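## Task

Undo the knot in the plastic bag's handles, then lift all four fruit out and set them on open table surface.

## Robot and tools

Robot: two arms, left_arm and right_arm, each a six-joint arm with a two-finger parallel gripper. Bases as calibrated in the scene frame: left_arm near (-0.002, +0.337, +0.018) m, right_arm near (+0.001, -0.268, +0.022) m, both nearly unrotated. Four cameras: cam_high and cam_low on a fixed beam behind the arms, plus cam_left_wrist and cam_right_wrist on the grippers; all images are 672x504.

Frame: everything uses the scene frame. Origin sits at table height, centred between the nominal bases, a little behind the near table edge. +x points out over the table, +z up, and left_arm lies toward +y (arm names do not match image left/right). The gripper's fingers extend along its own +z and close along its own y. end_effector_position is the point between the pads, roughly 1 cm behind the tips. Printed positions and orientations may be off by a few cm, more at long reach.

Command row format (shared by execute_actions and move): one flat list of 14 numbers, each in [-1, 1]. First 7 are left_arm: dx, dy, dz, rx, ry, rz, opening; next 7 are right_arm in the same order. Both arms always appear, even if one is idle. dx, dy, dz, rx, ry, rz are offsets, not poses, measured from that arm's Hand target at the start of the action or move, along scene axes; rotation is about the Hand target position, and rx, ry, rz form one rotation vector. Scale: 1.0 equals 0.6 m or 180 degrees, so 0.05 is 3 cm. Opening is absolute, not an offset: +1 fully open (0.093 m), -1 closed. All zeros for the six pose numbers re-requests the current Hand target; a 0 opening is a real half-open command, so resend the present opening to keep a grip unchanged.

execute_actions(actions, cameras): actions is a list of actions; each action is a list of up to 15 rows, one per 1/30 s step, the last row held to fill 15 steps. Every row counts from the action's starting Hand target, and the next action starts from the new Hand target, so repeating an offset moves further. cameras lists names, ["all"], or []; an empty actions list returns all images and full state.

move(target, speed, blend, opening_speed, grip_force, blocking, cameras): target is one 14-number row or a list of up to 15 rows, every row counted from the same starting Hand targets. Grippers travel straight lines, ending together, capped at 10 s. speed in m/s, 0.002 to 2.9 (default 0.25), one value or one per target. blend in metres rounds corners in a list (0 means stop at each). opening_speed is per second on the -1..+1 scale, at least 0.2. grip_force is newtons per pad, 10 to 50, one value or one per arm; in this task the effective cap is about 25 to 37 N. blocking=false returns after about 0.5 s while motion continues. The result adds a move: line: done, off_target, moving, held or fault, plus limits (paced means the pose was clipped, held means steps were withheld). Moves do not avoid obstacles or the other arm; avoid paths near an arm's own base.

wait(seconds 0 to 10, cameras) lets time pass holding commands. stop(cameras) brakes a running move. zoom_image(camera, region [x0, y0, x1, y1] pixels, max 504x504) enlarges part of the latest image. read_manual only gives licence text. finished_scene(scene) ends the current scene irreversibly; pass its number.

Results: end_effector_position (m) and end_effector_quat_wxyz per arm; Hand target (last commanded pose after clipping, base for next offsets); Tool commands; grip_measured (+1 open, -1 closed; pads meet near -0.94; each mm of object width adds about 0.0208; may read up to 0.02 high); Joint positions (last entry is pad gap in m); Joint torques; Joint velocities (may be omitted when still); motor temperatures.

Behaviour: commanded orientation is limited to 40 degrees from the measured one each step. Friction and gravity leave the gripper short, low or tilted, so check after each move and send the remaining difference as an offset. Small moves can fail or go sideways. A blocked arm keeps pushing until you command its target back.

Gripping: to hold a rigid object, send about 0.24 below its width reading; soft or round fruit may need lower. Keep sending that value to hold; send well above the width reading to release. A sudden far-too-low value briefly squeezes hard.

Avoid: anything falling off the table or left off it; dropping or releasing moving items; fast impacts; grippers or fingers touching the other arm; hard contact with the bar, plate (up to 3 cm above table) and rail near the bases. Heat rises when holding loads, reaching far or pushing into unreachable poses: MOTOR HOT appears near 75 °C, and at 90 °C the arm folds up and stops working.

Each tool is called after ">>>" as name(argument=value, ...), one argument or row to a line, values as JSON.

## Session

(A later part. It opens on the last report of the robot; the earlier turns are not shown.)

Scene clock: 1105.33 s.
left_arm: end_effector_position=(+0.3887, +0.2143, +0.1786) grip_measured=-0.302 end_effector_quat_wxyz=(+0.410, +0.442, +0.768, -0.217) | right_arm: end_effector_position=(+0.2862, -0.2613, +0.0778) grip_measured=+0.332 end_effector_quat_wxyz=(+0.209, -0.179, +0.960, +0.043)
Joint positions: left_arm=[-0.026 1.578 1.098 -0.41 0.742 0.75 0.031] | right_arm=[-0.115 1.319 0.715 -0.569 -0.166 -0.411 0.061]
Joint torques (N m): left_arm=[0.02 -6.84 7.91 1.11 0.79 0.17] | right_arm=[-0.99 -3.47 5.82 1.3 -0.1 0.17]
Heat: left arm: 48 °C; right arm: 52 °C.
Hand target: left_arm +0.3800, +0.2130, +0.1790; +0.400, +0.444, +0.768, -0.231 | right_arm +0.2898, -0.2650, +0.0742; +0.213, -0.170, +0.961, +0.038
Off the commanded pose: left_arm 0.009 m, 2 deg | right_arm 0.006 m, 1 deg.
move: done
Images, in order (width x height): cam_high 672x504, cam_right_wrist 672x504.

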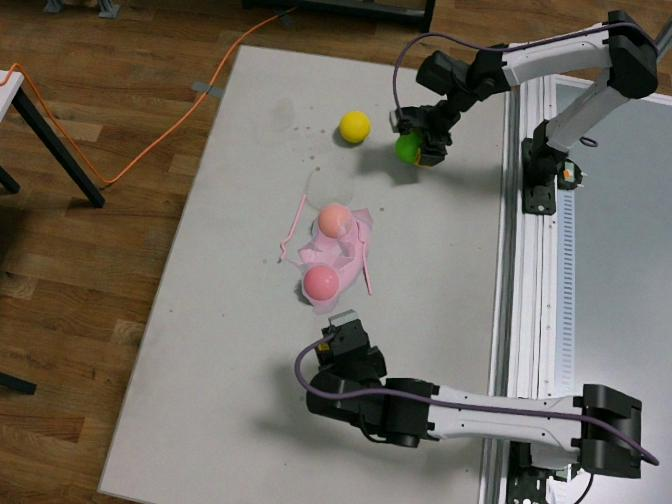

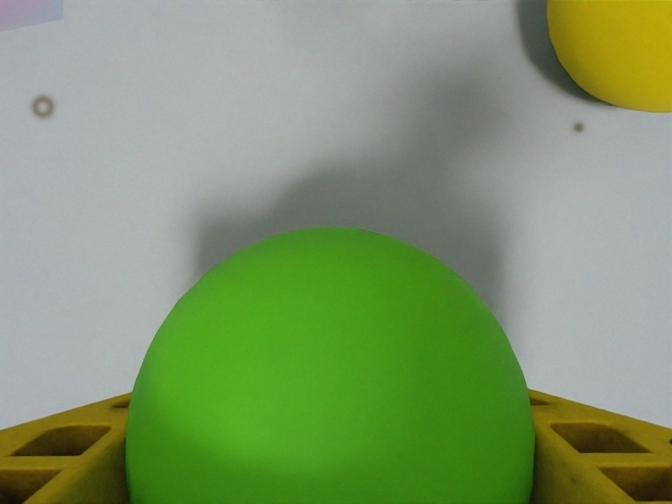

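>>> move(
  target=[0, 0, 0, 0, 0, 0, -0.3, 0, 0, -0.04, 0, 0, 0, 0.15],
  speed=0.06,
)

>>> move(
  target=[0, 0, 0, 0, 0, 0, -0.3, 0, 0, -0.0117, 0, 0, 0, 0.15],
  speed=0.03,
)

>>> move(
  target=[0, 0, 0, 0, 0, 0, -0.3, 0, 0, -0.0083, 0, 0, 0, 0.15],
  speed=0.03,
)

Scene clock: 1110.23 s.
left_arm: end_effector_position=(+0.3887, +0.2143, +0.1786) grip_measured=-0.302 end_effector_quat_wxyz=(+0.410, +0.442, +0.768, -0.217) | right_arm: end_effector_position=(+0.2870, -0.2619, +0.0538) grip_measured=+0.332 end_effector_quat_wxyz=(+0.209, -0.177, +0.961, +0.042)
Joint positions: left_arm=[-0.026 1.578 1.098 -0.41 0.742 0.75 0.031] | right_arm=[-0.118 1.369 0.648 -0.451 -0.166 -0.411 0.061]
Joint torques (N m): left_arm=[-0.02 -6.89 7.94 1.1 0.78 0.17] | right_arm=[-1.14 -3.66 5.59 1.26 -0.06 0.23]
Heat: left arm: 48 °C; right arm: 51 °C.
Hand target: left_arm +0.3800, +0.2130, +0.1790; +0.400, +0.444, +0.768, -0.231 | right_arm +0.2899, -0.2650, +0.0503; +0.214, -0.170, +0.961, +0.038
Off the commanded pose: left_arm 0.009 m, 2 deg | right_arm 0.006 m, 1 deg.
move: done

Scene clock: 1111.20 s.
left_arm: end_effector_position=(+0.3887, +0.2143, +0.1786) grip_measured=-0.302 end_effector_quat_wxyz=(+0.410, +0.442, +0.768, -0.217) | right_arm: end_effector_position=(+0.2874, -0.2618, +0.0471) grip_measured=+0.332 end_effector_quat_wxyz=(+0.209, -0.177, +0.961, +0.042)
Joint positions: left_arm=[-0.026 1.578 1.098 -0.41 0.742 0.75 0.031] | right_arm=[-0.118 1.386 0.631 -0.416 -0.166 -0.411 0.061]
Joint torques (N m): left_arm=[0.05 -6.78 7.95 1.13 0.78 0.18] | right_arm=[-1.07 -3.74 5.39 1.25 -0.07 0.18]
Heat: left arm: 48 °C; right arm: 51 °C.
Hand target: left_arm +0.3800, +0.2130, +0.1790; +0.400, +0.444, +0.768, -0.231 | right_arm +0.2899, -0.2650, +0.0433; +0.214, -0.170, +0.961, +0.038
Off the commanded pose: left_arm 0.009 m, 2 deg | right_arm 0.006 m, 1 deg.
move: done

Scene clock: 1112.00 s.
left_arm: end_effector_position=(+0.3887, +0.2143, +0.1786) grip_measured=-0.302 end_effector_quat_wxyz=(+0.410, +0.442, +0.768, -0.217) | right_arm: end_effector_position=(+0.2897, -0.2620, +0.0455) grip_measured=+0.332 end_effector_quat_wxyz=(+0.214, -0.177, +0.960, +0.041)
Joint positions: left_arm=[-0.026 1.578 1.098 -0.41 0.742 0.75 0.031] | right_arm=[-0.118 1.393 0.624 -0.392 -0.166 -0.411 0.061]
Joint torques (N m): left_arm=[-0.03 -6.87 7.95 1.11 0.78 0.18] | right_arm=[-1.13 -3.14 4.79 1.31 -0.11 0.18]
Heat: left arm: 48 °C; right arm: 50 °C.
Hand target: left_arm +0.3800, +0.2130, +0.1790; +0.400, +0.444, +0.768, -0.231 | right_arm +0.2899, -0.2650, +0.0382; +0.213, -0.170, +0.961, +0.038
Off the commanded pose: left_arm 0.009 m, 2 deg | right_arm 0.008 m, 1 deg.
move: done

>>> move(
  target=[
    [0, 0, 0, 0, 0, 0, -0.3, 0, 0, 0.0122, 0, 0, 0, 0.15],
    [0, 0, 0, 0, 0, 0, -0.3, 0, 0, 0.0122, 0, 0, 0, 1.0],
    [0, 0, 0, 0, 0, 0, -0.3, -0.0662, -0.0242, 0.163, 0, 0, 0, 1.0],
    [0, 0, 0, 0, 0, 0, -0.3, 0.05, 0.325, 0.403, 0.0242, -0.05, 0.0659, 1.0],
  ],
  speed=[0.03, 0.05, 0.12, 0.25],
  blend=[0, 0, 0.02, 0],
  opening_speed=0.6,
  cameras=["cam_right_wrist", "cam_left_wrist", "cam_high"],
)

>>> zoom_image(
  camera="cam_right_wrist",
  region=[180, 50, 480, 350],
)

>>> zoom_image(
  camera="cam_left_wrist",
  region=[280, 30, 630, 330],
)

Scene clock: 1127.13 s.
left_arm: end_effector_position=(+0.3887, +0.2143, +0.1786) grip_measured=-0.302 end_effector_quat_wxyz=(+0.410, +0.442, +0.768, -0.217) | right_arm: end_effector_position=(+0.3204, -0.0703, +0.2782) grip_measured=+1.000 end_effector_quat_wxyz=(+0.297, -0.265, +0.913, +0.086)
Joint positions: left_arm=[-0.026 1.578 1.098 -0.41 0.742 0.75 0.031] | right_arm=[0.538 1.471 1.534 -1.009 0.028 0.001 0.093]
Joint torques (N m): left_arm=[0.01 -6.84 7.94 1.1 0.79 0.17] | right_arm=[0.13 -4.78 9.74 1.03 0.12 0.2]
Heat: left arm: 48 °C; right arm: 47 °C.
Hand target: left_arm +0.3800, +0.2130, +0.1790; +0.400, +0.444, +0.768, -0.231 | right_arm +0.3199, -0.0700, +0.2801; +0.289, -0.262, +0.917, +0.082
Off the commanded pose: left_arm 0.009 m, 2 deg | right_arm 0.002 m, 1 deg.
move: done
Images, in order (width x height): cam_high 672x504, cam_left_wrist 672x504, cam_right_wrist 672x504.

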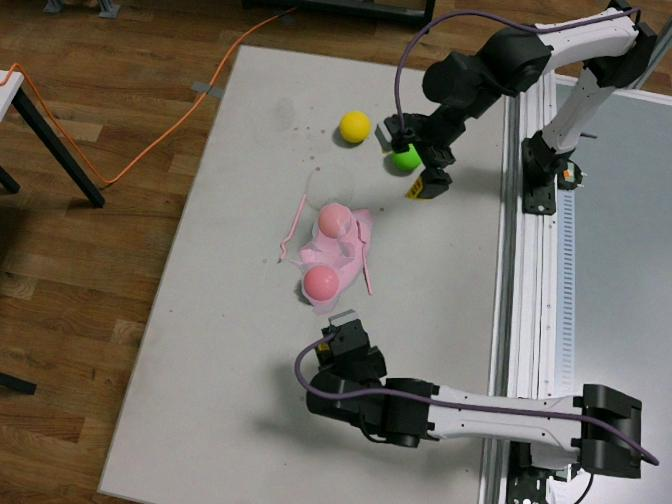

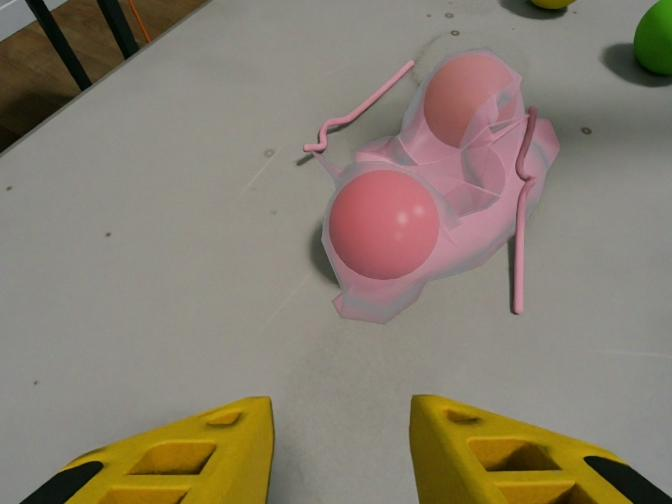

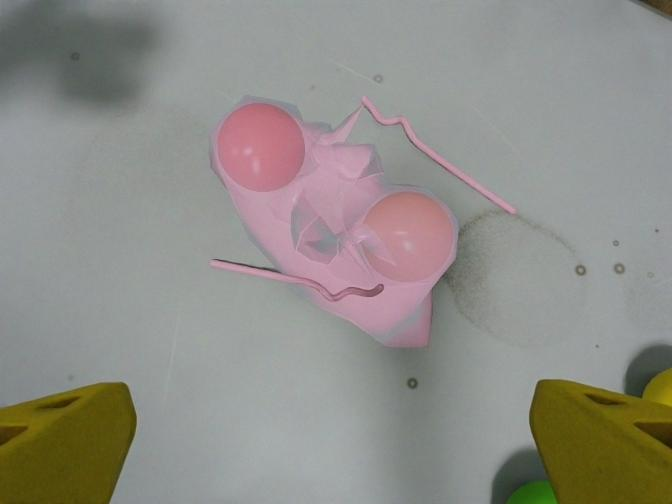

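Scaled by 1.680 from the camera's 672x504 image, which has a finer 960x720 frame.

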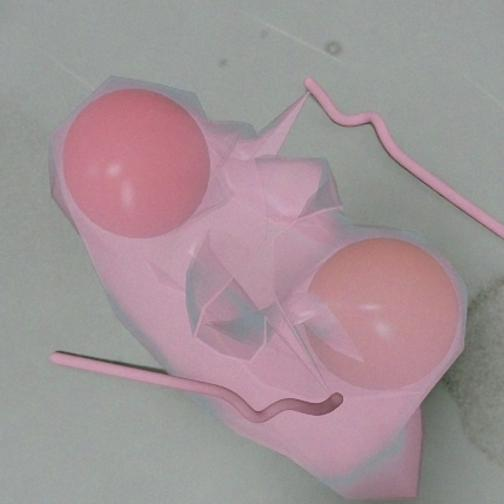

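Scaled by 1.440 from the camera's 672x504 image, which has a finer 960x720 frame.

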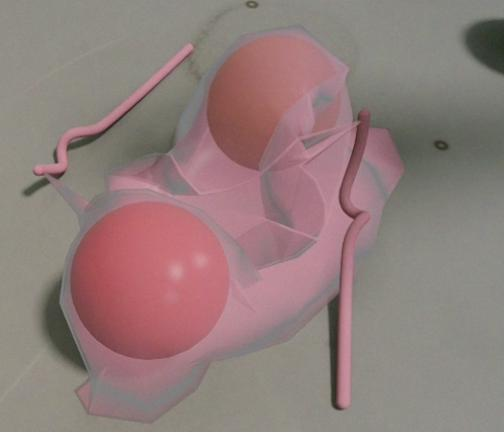

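>>> move(
  target=[-0.045, -0.382, -0.16, 0, 0, 0, -0.3, -0.03, -0.117, 0.05, 0, 0, 0, 1.0],
  speed=0.22,
  cameras=["cam_left_wrist", "cam_right_wrist"],
)

Scene clock: 1157.00 s.
left_arm: end_effector_position=(+0.3402, -0.0074, +0.0721) grip_measured=-0.302 end_effector_quat_wxyz=(+0.372, +0.453, +0.776, -0.232) | right_arm: end_effector_position=(+0.3084, -0.1373, +0.2969) grip_measured=+1.000 end_effector_quat_wxyz=(+0.281, -0.259, +0.921, +0.078)
Joint positions: left_arm=[-0.687 1.903 0.993 0.207 0.298 0.236 0.031] | right_arm=[0.341 1.38 1.565 -1.17 -0.071 -0.15 0.093]
Joint torques (N m): left_arm=[-0.39 -7.05 9.09 2.45 -0.04 -0.11] | right_arm=[-0.98 -6.6 9.06 0.98 -0.16 0.03]
Heat: left arm: 48 °C; right arm: 44 °C.
Hand target: left_arm +0.3532, -0.0162, +0.0830; +0.400, +0.444, +0.768, -0.231 | right_arm +0.3019, -0.1402, +0.3100; +0.289, -0.262, +0.917, +0.082
Off the commanded pose: left_arm 0.019 m, 3 deg | right_arm 0.015 m, 1 deg.
move: off_target (left_arm, right_arm)
Images, in order (width x height): cam_left_wrist 672x504, cam_right_wrist 672x504.

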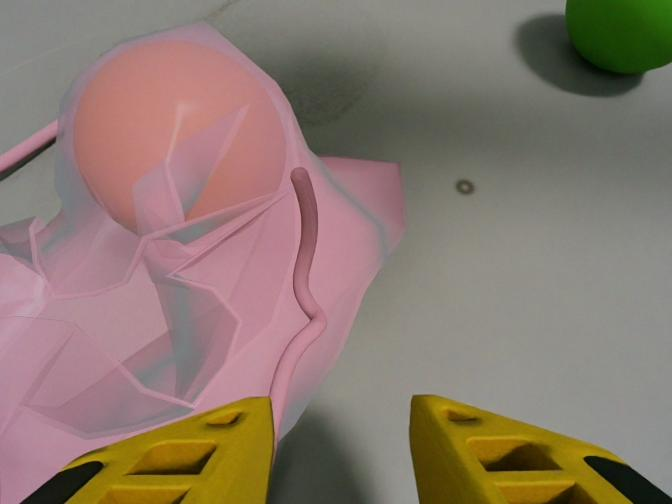

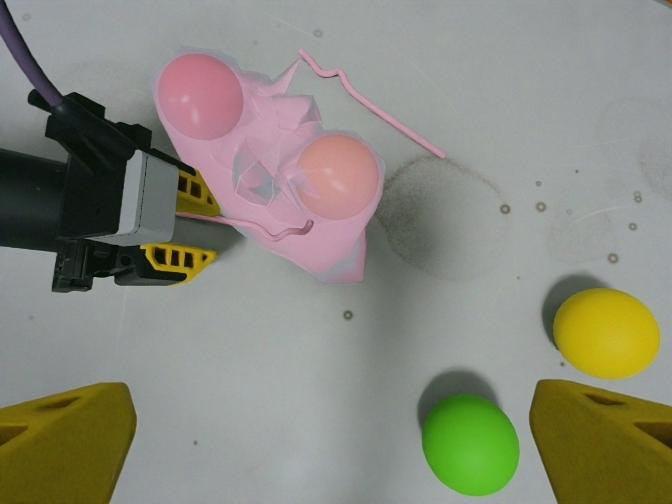

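>>> move(
  target=[0.0467, -0.0652, -0.02, 0, 0, 0, -0.3, 0, 0, 0, 0, 0, 0, 1.0],
  speed=0.1,
  cameras=["cam_left_wrist"],
)

Scene clock: 1165.43 s.
left_arm: end_effector_position=(+0.3741, -0.0470, +0.0653) grip_measured=-0.302 end_effector_quat_wxyz=(+0.385, +0.450, +0.771, -0.232) | right_arm: end_effector_position=(+0.3084, -0.1372, +0.2969) grip_measured=+1.000 end_effector_quat_wxyz=(+0.281, -0.259, +0.921, +0.078)
Joint positions: left_arm=[-0.711 2.077 1.199 0.207 0.274 0.218 0.031] | right_arm=[0.341 1.38 1.565 -1.17 -0.071 -0.15 0.093]
Joint torques (N m): left_arm=[-0.83 -8.29 9.46 2.21 -0.06 -0.13] | right_arm=[-1.05 -6.68 9.11 0.98 -0.17 0]
Heat: left arm: 48 °C; right arm: 44 °C.
Hand target: left_arm +0.3811, -0.0552, +0.0709; +0.399, +0.444, +0.768, -0.231 | right_arm +0.3019, -0.1402, +0.3100; +0.289, -0.262, +0.917, +0.082
Off the commanded pose: left_arm 0.012 m, 2 deg | right_arm 0.015 m, 1 deg.
move: off_target (left_arm, right_arm)
Images, in order (width x height): cam_left_wrist 672x504.

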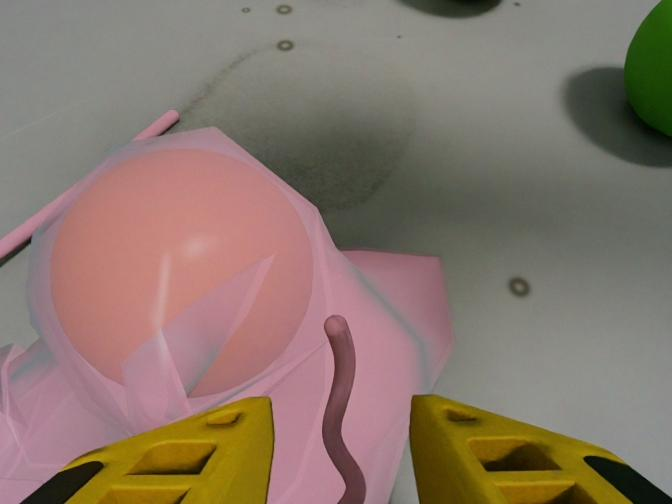

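>>> move(
  target=[
    [0.009, -0.0168, -0.0245, 0, 0, 0, -0.5, 0, 0, 0, 0, 0, 0, 1.0],
    [0.009, -0.0168, -0.0245, 0, 0, 0, -1.0, 0, 0, 0, 0, 0, 0, 1.0],
  ],
  speed=0.06,
  cameras=["cam_left_wrist"],
)

Scene clock: 1176.77 s.
left_arm: end_effector_position=(+0.3764, -0.0536, +0.0458) grip_measured=-0.988 end_effector_quat_wxyz=(+0.373, +0.451, +0.778, -0.229) | right_arm: end_effector_position=(+0.3084, -0.1372, +0.2969) grip_measured=+1.000 end_effector_quat_wxyz=(+0.281, -0.259, +0.921, +0.078)
Joint positions: left_arm=[-0.719 2.142 1.236 0.207 0.267 0.212 0] | right_arm=[0.341 1.38 1.565 -1.17 -0.071 -0.15 0.093]
Joint torques (N m): left_arm=[-0.92 -8.66 9.4 2.45 -0.05 -0.12] | right_arm=[-1.1 -6.54 9.1 1 -0.16 0.05]
Heat: left arm: 49 °C; right arm: 44 °C.
Hand target: left_arm +0.3866, -0.0652, +0.0562; +0.399, +0.444, +0.768, -0.231 | right_arm +0.3019, -0.1402, +0.3100; +0.289, -0.262, +0.917, +0.082
Off the commanded pose: left_arm 0.019 m, 3 deg | right_arm 0.015 m, 1 deg.
move: off_target (left_arm, right_arm); target 2's new opening was sent with left_arm's hand 0.019 m and 3 deg from that target
Images, in order (width x height): cam_left_wrist 672x504.

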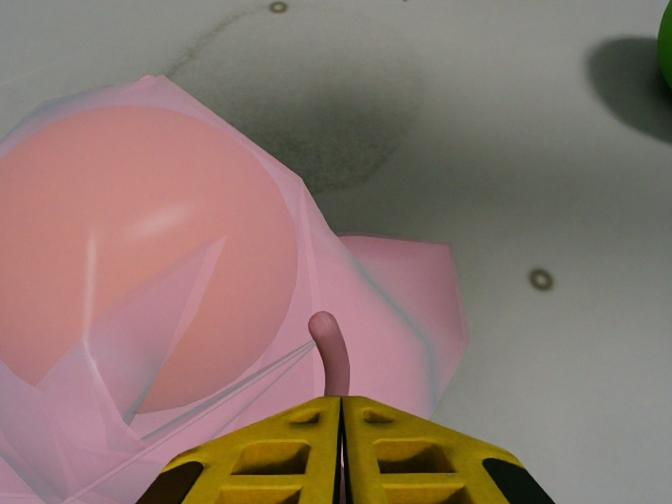

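>>> move(
  target=[
    [0, 0, 0, 0, 0, 0, -0.45, 0, 0, 0, 0, 0, 0, 1.0],
    [0.011, -0.0185, -0.015, 0, 0, 0, -0.45, 0, 0, 0, 0, 0, 0, 1.0],
  ],
  speed=0.06,
  cameras=["cam_left_wrist"],
)

Scene clock: 1181.70 s.
left_arm: end_effector_position=(+0.3835, -0.0648, +0.0377) grip_measured=-0.452 end_effector_quat_wxyz=(+0.374, +0.451, +0.777, -0.229) | right_arm: end_effector_position=(+0.3084, -0.1372, +0.2969) grip_measured=+1.000 end_effector_quat_wxyz=(+0.281, -0.259, +0.921, +0.078)
Joint positions: left_arm=[-0.727 2.198 1.292 0.211 0.26 0.207 0.024] | right_arm=[0.341 1.38 1.565 -1.17 -0.071 -0.15 0.093]
Joint torques (N m): left_arm=[-0.85 -8.91 9.36 2.46 0.02 -0.12] | right_arm=[-0.76 -6.64 9.06 1.01 -0.14 -0.02]
Motor temperatures (°C): left_arm=[22 36 50 41 22 24 22] | right_arm=[24 44 44 28 25 26 24]
Heat: left arm: 50 °C; right arm: 44 °C.
Hand target: left_arm +0.3932, -0.0763, +0.0472; +0.400, +0.444, +0.768, -0.231 | right_arm +0.3019, -0.1402, +0.3100; +0.289, -0.262, +0.917, +0.082
Off the commanded pose: left_arm 0.018 m, 3 deg | right_arm 0.015 m, 1 deg.
move: off_target (left_arm, right_arm)
Images, in order (width x height): cam_left_wrist 672x504.

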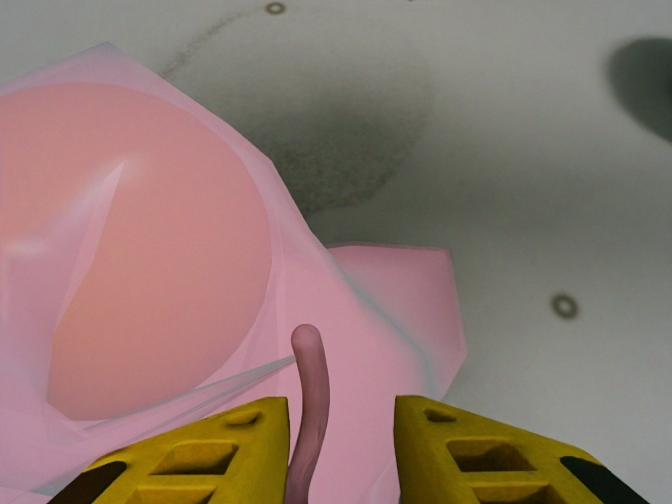

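>>> move(
  target=[
    [0.003, -0.005, -0.004, 0, 0, 0, -0.45, 0, 0, 0, 0, 0, 0, 1.0],
    [0.003, -0.005, -0.004, 0, 0, 0, -1.0, 0, 0, 0, 0, 0, 0, 1.0],
  ],
  speed=0.05,
  cameras=["cam_left_wrist"],
)

Scene clock: 1186.10 s.
left_arm: end_effector_position=(+0.3864, -0.0669, +0.0358) grip_measured=-0.955 end_effector_quat_wxyz=(+0.374, +0.450, +0.778, -0.229) | right_arm: end_effector_position=(+0.3084, -0.1372, +0.2969) grip_measured=+1.000 end_effector_quat_wxyz=(+0.281, -0.259, +0.921, +0.078)
Joint positions: left_arm=[-0.727 2.213 1.308 0.211 0.258 0.205 0] | right_arm=[0.341 1.38 1.565 -1.17 -0.071 -0.15 0.093]
Joint torques (N m): left_arm=[-1.01 -9.05 9.33 2.48 -0.04 -0.12] | right_arm=[-0.96 -6.48 9.1 0.97 -0.16 0.05]
Heat: left arm: 50 °C; right arm: 44 °C.
Hand target: left_arm +0.3950, -0.0793, +0.0448; +0.400, +0.444, +0.768, -0.231 | right_arm +0.3019, -0.1402, +0.3100; +0.289, -0.262, +0.917, +0.082
Off the commanded pose: left_arm 0.018 m, 3 deg | right_arm 0.015 m, 1 deg.
move: off_target (left_arm, right_arm); target 2's new opening was sent with left_arm's hand 0.018 m and 3 deg from that target
Images, in order (width x height): cam_left_wrist 672x504.

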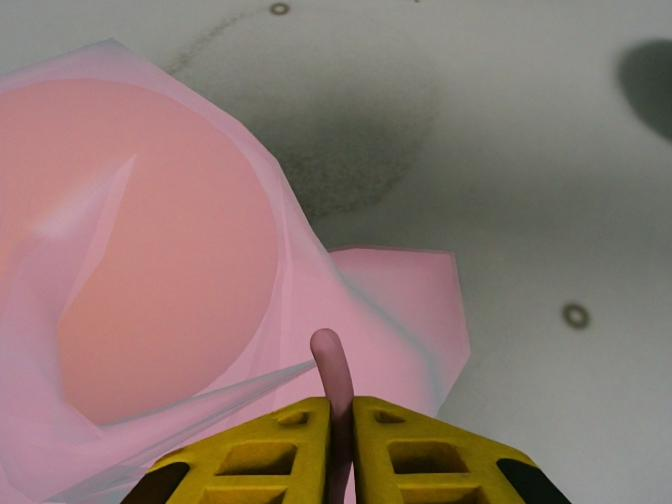

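>>> move(
  target=[
    [0, 0, 0.15, 0, 0, 0, -1.0, 0, 0, 0, 0, 0, 0, 1.0],
    [0.055, -0.05, 0.165, 0, 0, 0, -1.0, 0, 0, 0, 0, 0, 0, 1.0],
    [0.05, -0.135, 0.15, 0, 0, 0, -1.0, 0, 0, 0, 0, 0, 0, 1.0],
  ],
  speed=0.1,
  blend=[0.02, 0.02, 0],
  cameras=["cam_left_wrist", "cam_right_wrist"],
)

Scene clock: 1196.07 s.
left_arm: end_effector_position=(+0.4271, -0.1599, +0.1441) grip_measured=-0.955 end_effector_quat_wxyz=(+0.418, +0.446, +0.755, -0.239) | right_arm: end_effector_position=(+0.3084, -0.1372, +0.2969) grip_measured=+1.000 end_effector_quat_wxyz=(+0.281, -0.259, +0.921, +0.078)
Joint positions: left_arm=[-0.811 2.36 1.95 -0.172 0.191 0.158 0] | right_arm=[0.341 1.38 1.565 -1.17 -0.071 -0.15 0.093]
Joint torques (N m): left_arm=[-0.7 -10.66 11 1.56 -0.06 -0.13] | right_arm=[-0.94 -6.57 9.2 0.99 -0.14 0.02]
Heat: left arm: 50 °C; right arm: 44 °C.
Hand target: left_arm +0.4249, -0.1604, +0.1350; +0.400, +0.444, +0.768, -0.231 | right_arm +0.3019, -0.1402, +0.3100; +0.289, -0.262, +0.917, +0.082
Off the commanded pose: left_arm 0.009 m, 3 deg | right_arm 0.015 m, 1 deg.
move: off_target (left_arm, right_arm)
Images, in order (width x height): cam_left_wrist 672x504, cam_right_wrist 672x504.

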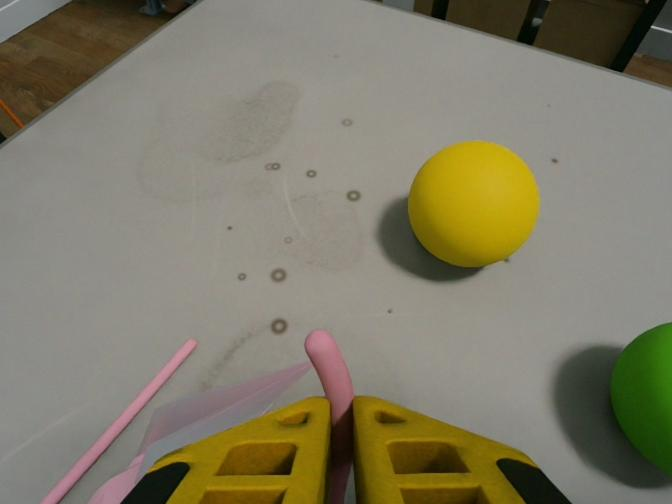

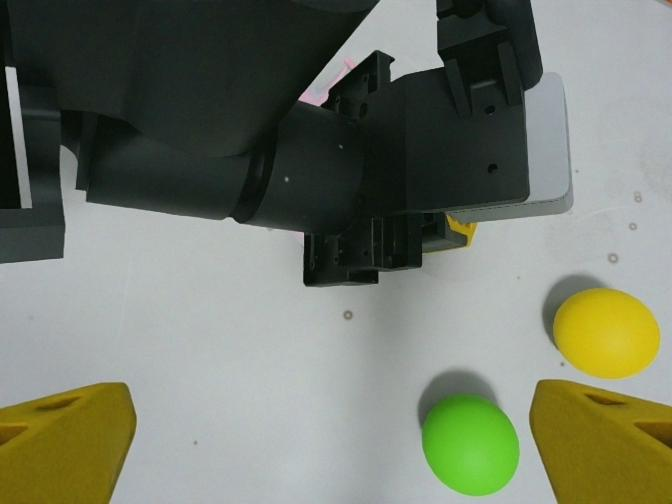

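>>> move(
  target=[0.0, -0.005, -0.14, 0, 0, 0, -1.0, 0, 0, 0, 0, 0, 0, 1.0],
  speed=0.1,
  cameras=["cam_left_wrist", "cam_right_wrist", "cam_high"],
)

Scene clock: 1200.70 s.
left_arm: end_effector_position=(+0.4240, -0.1587, +0.0556) grip_measured=-0.955 end_effector_quat_wxyz=(+0.388, +0.450, +0.770, -0.230) | right_arm: end_effector_position=(+0.3084, -0.1372, +0.2969) grip_measured=+1.000 end_effector_quat_wxyz=(+0.281, -0.259, +0.921, +0.078)
Joint positions: left_arm=[-0.811 2.481 1.862 -0.033 0.191 0.158 0] | right_arm=[0.341 1.38 1.565 -1.17 -0.071 -0.15 0.093]
Joint torques (N m): left_arm=[-0.84 -11.26 7.1 2.53 -0.04 -0.1] | right_arm=[-0.85 -6.38 9.14 0.99 -0.19 0.03]
Heat: left arm: 51 °C; right arm: 44 °C.
Hand target: left_arm +0.4250, -0.1634, +0.0509; +0.400, +0.444, +0.768, -0.231 | right_arm +0.3019, -0.1402, +0.3100; +0.289, -0.262, +0.917, +0.082
Off the commanded pose: left_arm 0.007 m, 2 deg | right_arm 0.015 m, 1 deg.
move: off_target (right_arm)
Images, in order (width x height): cam_high 672x504, cam_left_wrist 672x504, cam_right_wrist 672x504.

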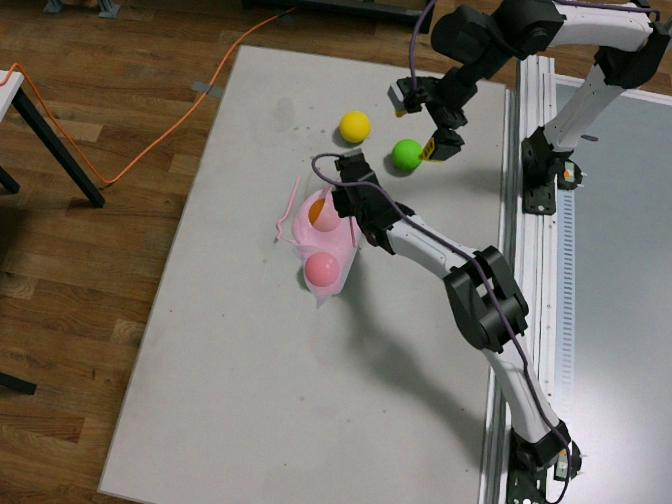

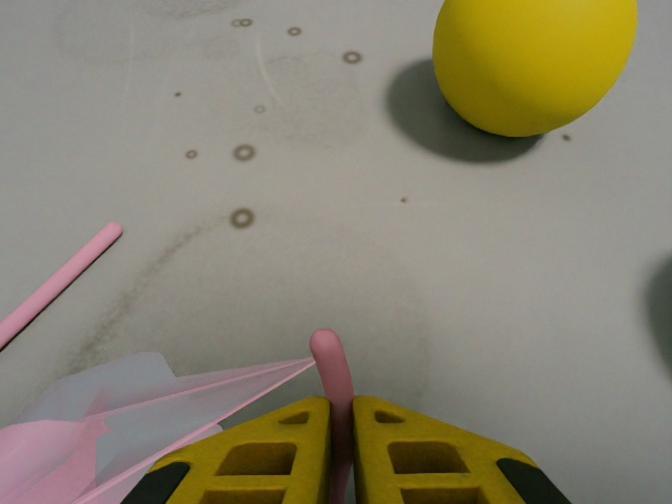

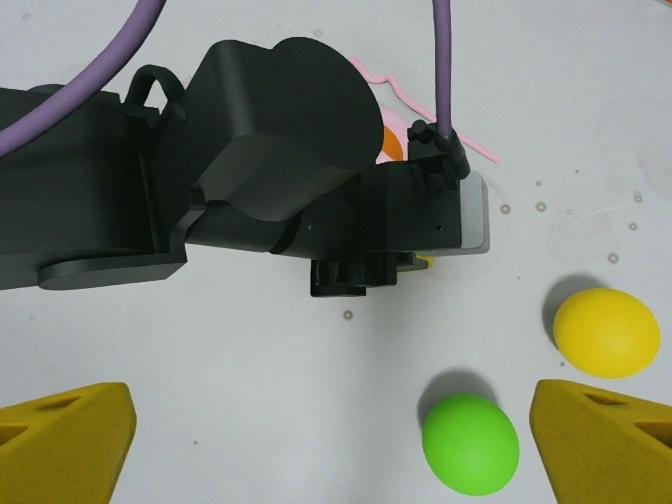

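>>> zoom_image(
  camera="cam_high",
  region=[270, 160, 410, 310],
)

Scaled by 3.360 from the camera's 672x504 image, which has a finer 960x720 frame.

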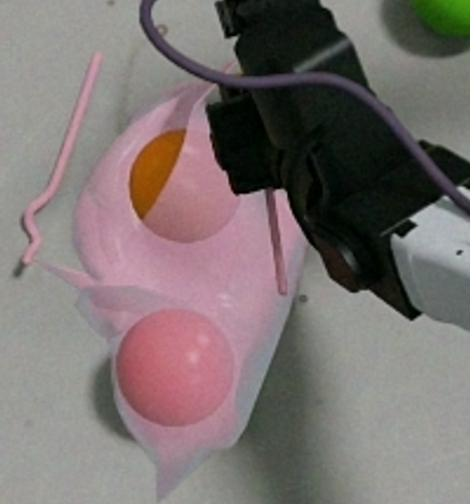

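>>> move(
  target=[
    [0, 0, 0.13, 0, 0, 0, -1.0, 0, 0, 0, 0, 0, 0, 1.0],
    [-0.068, 0.067, 0.13, 0, 0, 0, -1.0, 0, 0, 0, 0, 0, 0, 1.0],
    [-0.068, 0.067, 0.0, 0, 0, 0, -1.0, 0, 0, 0, 0, 0, 0, 1.0],
  ],
  speed=0.1,
  blend=[0.02, 0.02, 0],
  cameras=["cam_left_wrist", "cam_right_wrist", "cam_high"],
)

>>> zoom_image(
  camera="cam_high",
  region=[270, 160, 410, 310],
)

Scene clock: 1221.70 s.
left_arm: end_effector_position=(+0.3825, -0.1188, +0.0515) grip_measured=-0.955 end_effector_quat_wxyz=(+0.385, +0.451, +0.772, -0.230) | right_arm: end_effector_position=(+0.3084, -0.1372, +0.2969) grip_measured=+1.000 end_effector_quat_wxyz=(+0.281, -0.259, +0.921, +0.078)
Joint positions: left_arm=[-0.816 2.283 1.482 0.143 0.188 0.154 0] | right_arm=[0.341 1.38 1.565 -1.17 -0.071 -0.15 0.093]
Joint torques (N m): left_arm=[-0.73 -10.19 6.68 2.56 -0.06 -0.12] | right_arm=[-0.85 -6.57 9.21 0.96 -0.15 0.07]
Motor temperatures (°C): left_arm=[22 43 49 43 22 24 22] | right_arm=[24 43 44 28 24 26 24]
Heat: left arm: 49 °C; right arm: 44 °C.
Hand target: left_arm +0.3842, -0.1232, +0.0508; +0.399, +0.444, +0.768, -0.231 | right_arm +0.3019, -0.1402, +0.3100; +0.289, -0.262, +0.917, +0.082
Off the commanded pose: left_arm 0.005 m, 2 deg | right_arm 0.015 m, 1 deg.
move: off_target (right_arm)
Images, in order (width x height): cam_high 672x504, cam_left_wrist 672x504, cam_right_wrist 672x504.

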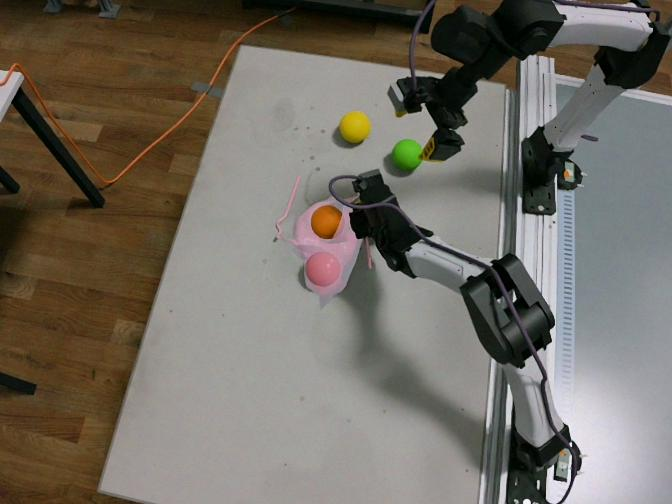

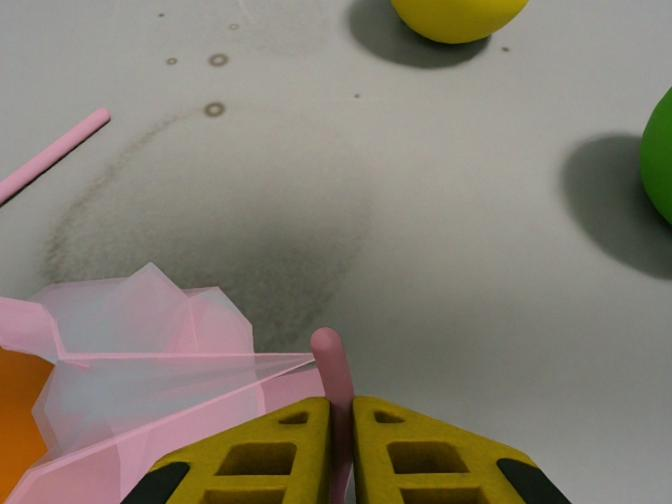

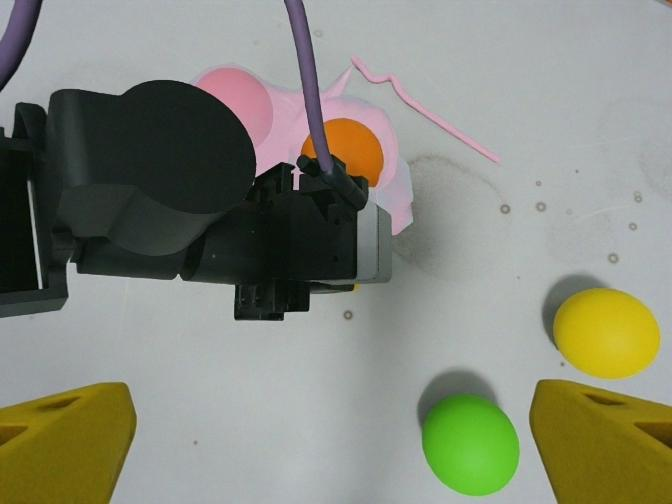

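Scaled by 3.360 from the camera's 672x504 image, which has a finer 960x720 frame.

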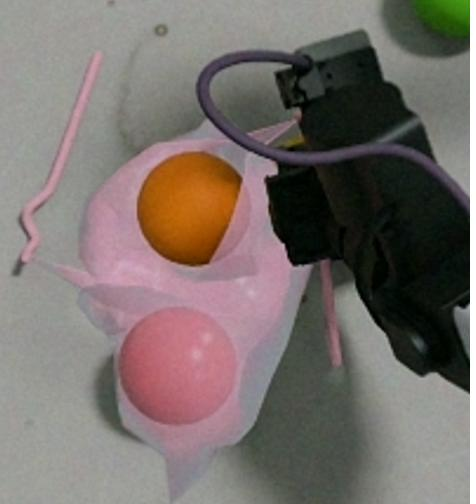

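>>> move(
  target=[
    [0, 0, 0, 0, 0, 0, -0.3, 0, 0, 0, 0, 0, 0, 1.0],
    [-0.035, 0.05, 0.045, 0, 0, 0, -0.3, 0, 0, 0, 0, 0, 0, 1.0],
    [-0.06, 0.55, 0.25, 0, 0, 0, -0.3, 0, 0, 0, 0, 0, 0, 1.0],
  ],
  speed=[0.1, 0.1, 0.25],
  blend=[0, 0.01, 0],
  opening_speed=1.0,
  cameras=["cam_left_wrist", "cam_right_wrist"],
)

>>> zoom_image(
  camera="cam_right_wrist",
  region=[150, 20, 450, 320],
)

Scene clock: 1228.83 s.
left_arm: end_effector_position=(+0.3508, +0.2083, +0.1962) grip_measured=-0.302 end_effector_quat_wxyz=(+0.407, +0.440, +0.770, -0.219) | right_arm: end_effector_position=(+0.3084, -0.1372, +0.2969) grip_measured=+1.000 end_effector_quat_wxyz=(+0.281, -0.259, +0.921, +0.078)
Joint positions: left_arm=[-0.052 1.419 1.021 -0.48 0.725 0.72 0.031] | right_arm=[0.341 1.38 1.565 -1.17 -0.071 -0.15 0.093]
Joint torques (N m): left_arm=[0.06 -4.52 10.37 1.13 0.78 0.16] | right_arm=[-0.91 -6.57 9.14 0.97 -0.15 0.03]
Heat: left arm: 48 °C; right arm: 44 °C.
Hand target: left_arm +0.3482, +0.2069, +0.2009; +0.400, +0.444, +0.768, -0.231 | right_arm +0.3019, -0.1402, +0.3100; +0.289, -0.262, +0.917, +0.082
Off the commanded pose: left_arm 0.005 m, 2 deg | right_arm 0.015 m, 1 deg.
move: off_target (right_arm)
Images, in order (width x height): cam_left_wrist 672x504, cam_right_wrist 672x504.

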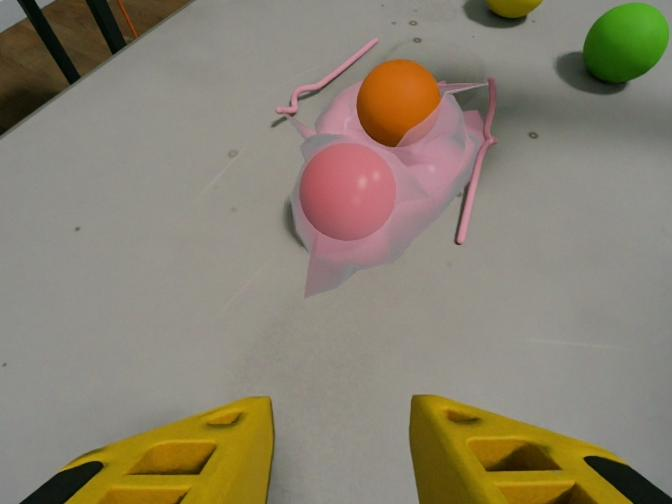

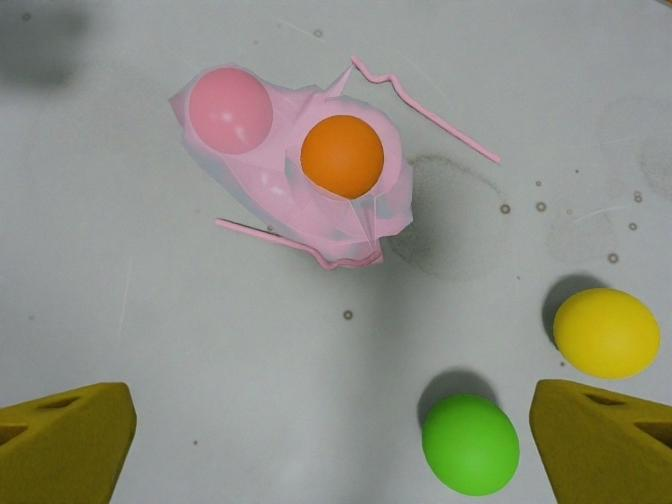

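Scaled by 1.680 from the camera's 672x504 image, which has a finer 960x720 frame.

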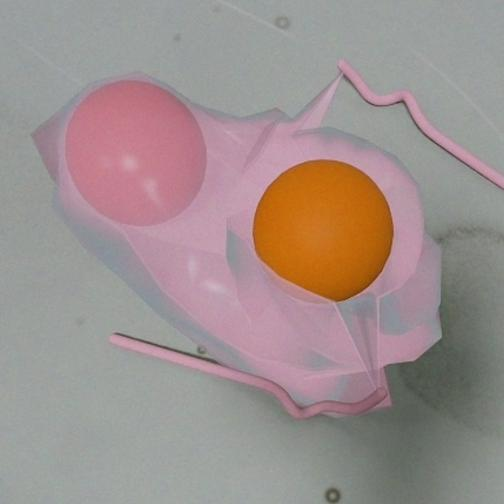

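>>> move(
  target=[0, 0, 0, 0, 0, 0, -0.3, 0.1702, 0.138, -0.3207, 0, 0, -0.193, 1.0],
  speed=0.22,
  cameras=["cam_left_wrist", "cam_right_wrist"],
)

Scene clock: 1255.70 s.
left_arm: end_effector_position=(+0.3506, +0.2083, +0.1961) grip_measured=-0.302 end_effector_quat_wxyz=(+0.407, +0.440, +0.770, -0.219) | right_arm: end_effector_position=(+0.3931, -0.0678, +0.1092) grip_measured=+1.000 end_effector_quat_wxyz=(+0.280, +0.017, +0.960, -0.019)
Joint positions: left_arm=[-0.052 1.419 1.021 -0.481 0.725 0.721 0.031] | right_arm=[0.573 1.852 1.319 -0.585 0.374 0.559 0.093]
Joint torques (N m): left_arm=[0.01 -4.52 10.4 1.12 0.77 0.16] | right_arm=[0.51 -8.39 9.36 1.3 0.43 0.22]
Motor temperatures (°C): left_arm=[22 35 49 38 22 24 22] | right_arm=[24 43 44 29 24 26 24]
Heat: left arm: 49 °C; right arm: 44 °C.
Hand target: left_arm +0.3482, +0.2069, +0.2009; +0.400, +0.444, +0.768, -0.231 | right_arm +0.4041, -0.0574, +0.1176; +0.301, +0.023, +0.953, -0.008
Off the commanded pose: left_arm 0.006 m, 2 deg | right_arm 0.017 m, 3 deg.
move: off_target (right_arm)
Images, in order (width x height): cam_left_wrist 672x504, cam_right_wrist 672x504.

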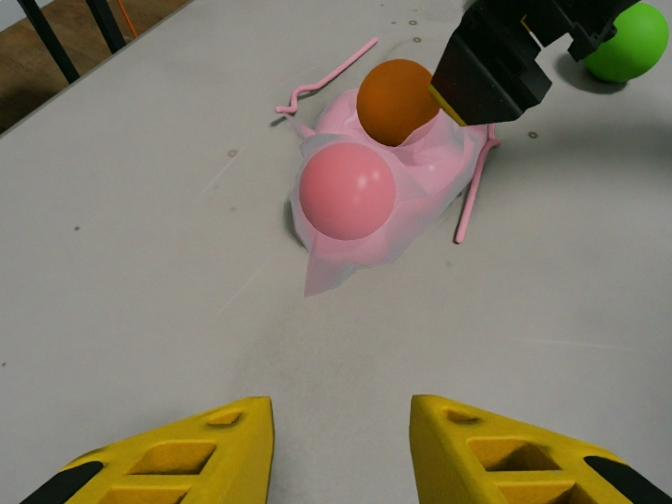

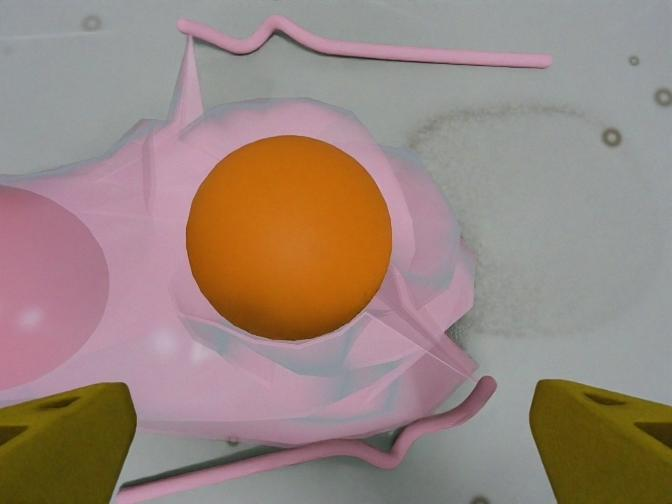

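>>> zoom_image(
  camera="cam_right_wrist",
  region=[120, 80, 490, 400],
)

Scaled by 1.362 from the camera's 672x504 image, which has a finer 960x720 frame.

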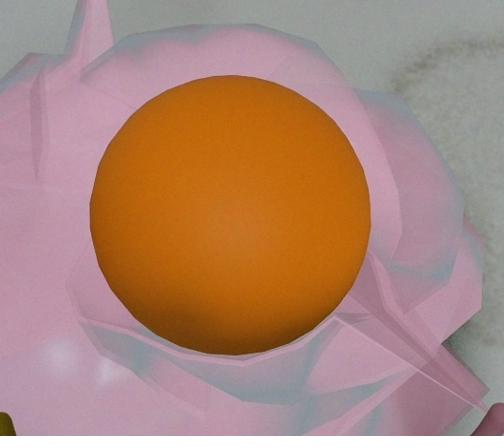

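>>> move(
  target=[0, 0, 0, 0, 0, 0, -0.3, 0.0417, 0.0042, -0.0732, 0, 0, 0, 0.85],
  speed=0.08,
  cameras=["cam_right_wrist"],
)

Scene clock: 1283.17 s.
left_arm: end_effector_position=(+0.3506, +0.2083, +0.1961) grip_measured=-0.302 end_effector_quat_wxyz=(+0.407, +0.440, +0.770, -0.219) | right_arm: end_effector_position=(+0.4168, -0.0614, +0.0703) grip_measured=+0.853 end_effector_quat_wxyz=(+0.287, +0.023, +0.957, -0.018)
Joint positions: left_arm=[-0.052 1.419 1.021 -0.481 0.725 0.721 0.031] | right_arm=[0.553 1.978 1.319 -0.44 0.374 0.548 0.086]
Joint torques (N m): left_arm=[0.02 -4.53 10.39 1.12 0.78 0.18] | right_arm=[-0.73 -8.65 8.87 1.34 0.25 0.02]
Heat: left arm: 50 °C; right arm: 46 °C.
Hand target: left_arm +0.3482, +0.2069, +0.2009; +0.400, +0.444, +0.768, -0.231 | right_arm +0.4290, -0.0549, +0.0737; +0.301, +0.023, +0.953, -0.008
Off the commanded pose: left_arm 0.006 m, 2 deg | right_arm 0.014 m, 2 deg.
move: off_target (right_arm)
Images, in order (width x height): cam_right_wrist 672x504.

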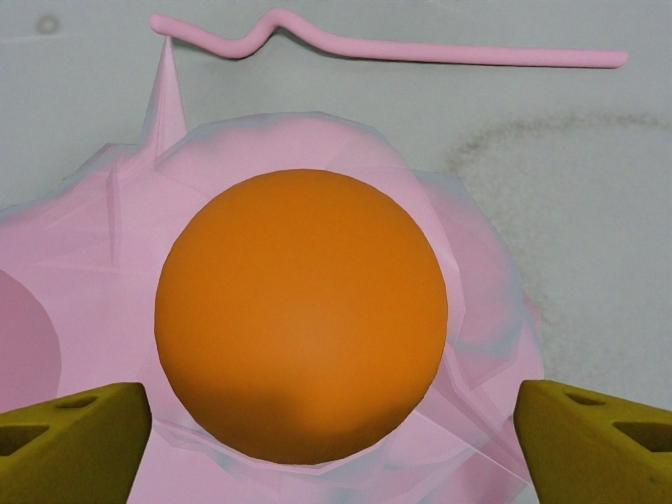

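>>> move(
  target=[
    [0.01, 0.0125, -0.006, 0, 0, 0, -0.3, 0, 0, 0, 0, 0, 0, 0.85],
    [0.0372, 0.0125, -0.0353, 0, 0, 0, -0.3, 0, 0, 0, 0, 0, 0, 0.85],
  ],
  speed=0.06,
  cameras=["cam_right_wrist"],
)

Scene clock: 1296.70 s.
left_arm: end_effector_position=(+0.3601, +0.2146, +0.1672) grip_measured=-0.302 end_effector_quat_wxyz=(+0.378, +0.436, +0.783, -0.234) | right_arm: end_effector_position=(+0.4169, -0.0613, +0.0704) grip_measured=+0.853 end_effector_quat_wxyz=(+0.287, +0.023, +0.957, -0.018)
Joint positions: left_arm=[-0.026 1.523 1.037 -0.487 0.744 0.756 0.031] | right_arm=[0.553 1.978 1.319 -0.439 0.374 0.547 0.086]
Joint torques (N m): left_arm=[0.31 -5.07 10.21 1.65 0.84 0.14] | right_arm=[-0.77 -8.64 8.9 1.3 0.25 0.03]
Heat: left arm: 51 °C; right arm: 46 °C.
Hand target: left_arm +0.3704, +0.2143, +0.1797; +0.400, +0.444, +0.768, -0.231 | right_arm +0.4290, -0.0549, +0.0737; +0.301, +0.023, +0.953, -0.008
Off the commanded pose: left_arm 0.016 m, 3 deg | right_arm 0.014 m, 2 deg.
move: off_target (left_arm, right_arm)
Images, in order (width x height): cam_right_wrist 672x504.

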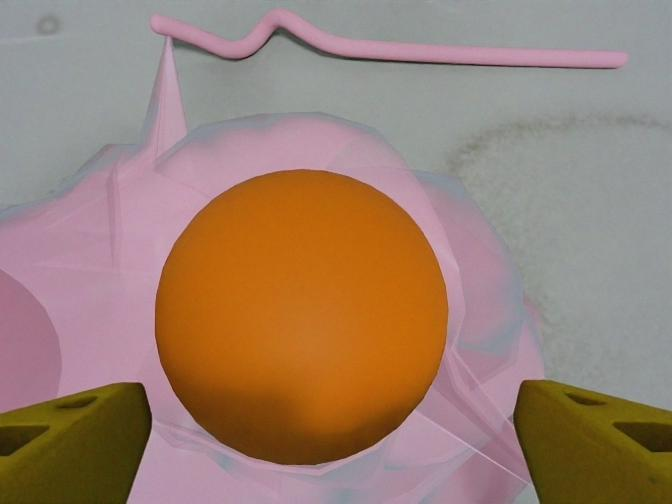

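>>> move(
  target=[
    [0, 0, 0, 0, 0, 0, -0.3, 0.01, 0.0125, -0.006, 0, 0, 0, 0.85],
    [0, 0, 0, 0, 0, 0, -0.3, 0.0372, 0.0125, -0.0353, 0, 0, 0, 0.85],
  ],
  speed=0.06,
  cameras=["cam_right_wrist"],
)

Scene clock: 1301.30 s.
left_arm: end_effector_position=(+0.3601, +0.2146, +0.1672) grip_measured=-0.302 end_effector_quat_wxyz=(+0.378, +0.436, +0.783, -0.234) | right_arm: end_effector_position=(+0.4394, -0.0553, +0.0505) grip_measured=+0.853 end_effector_quat_wxyz=(+0.289, +0.024, +0.957, -0.021)
Joint positions: left_arm=[-0.026 1.523 1.037 -0.487 0.744 0.757 0.031] | right_arm=[0.536 2.085 1.392 -0.4 0.374 0.532 0.086]
Joint torques (N m): left_arm=[0.35 -5.11 10.24 1.65 0.83 0.19] | right_arm=[-0.59 -9.33 9.13 1.35 0.19 0.06]
Heat: left arm: 51 °C; right arm: 46 °C.
Hand target: left_arm +0.3704, +0.2143, +0.1797; +0.400, +0.444, +0.768, -0.231 | right_arm +0.4513, -0.0474, +0.0526; +0.301, +0.023, +0.953, -0.008
Off the commanded pose: left_arm 0.016 m, 3 deg | right_arm 0.014 m, 2 deg.
move: off_target (left_arm, right_arm)
Images, in order (width x height): cam_right_wrist 672x504.

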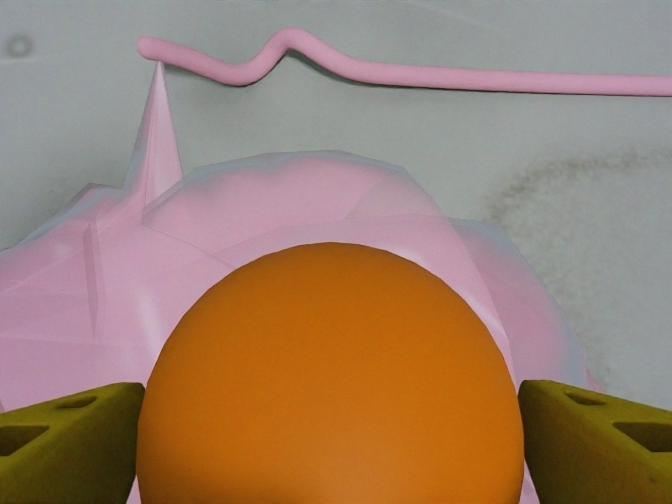

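>>> zoom_image(
  camera="cam_right_wrist",
  region=[380, 180, 640, 440],
)

Scaled by 1.938 from the camera's 672x504 image, which has a finer 960x720 frame.

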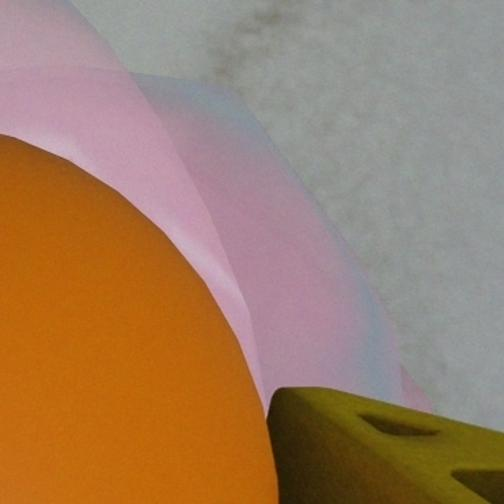

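>>> zoom_image(
  camera="cam_right_wrist",
  region=[0, 130, 300, 430],
)

Scaled by 1.680 from the camera's 672x504 image, which has a finer 960x720 frame.

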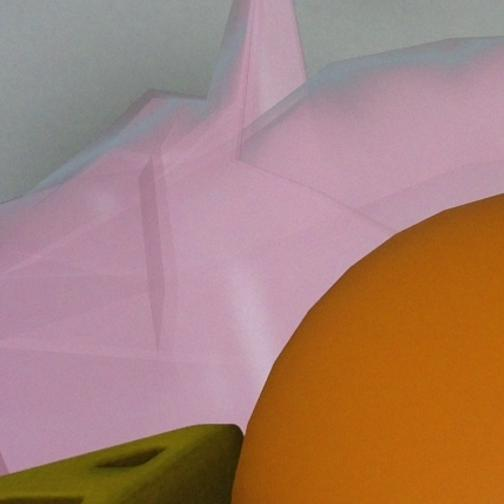

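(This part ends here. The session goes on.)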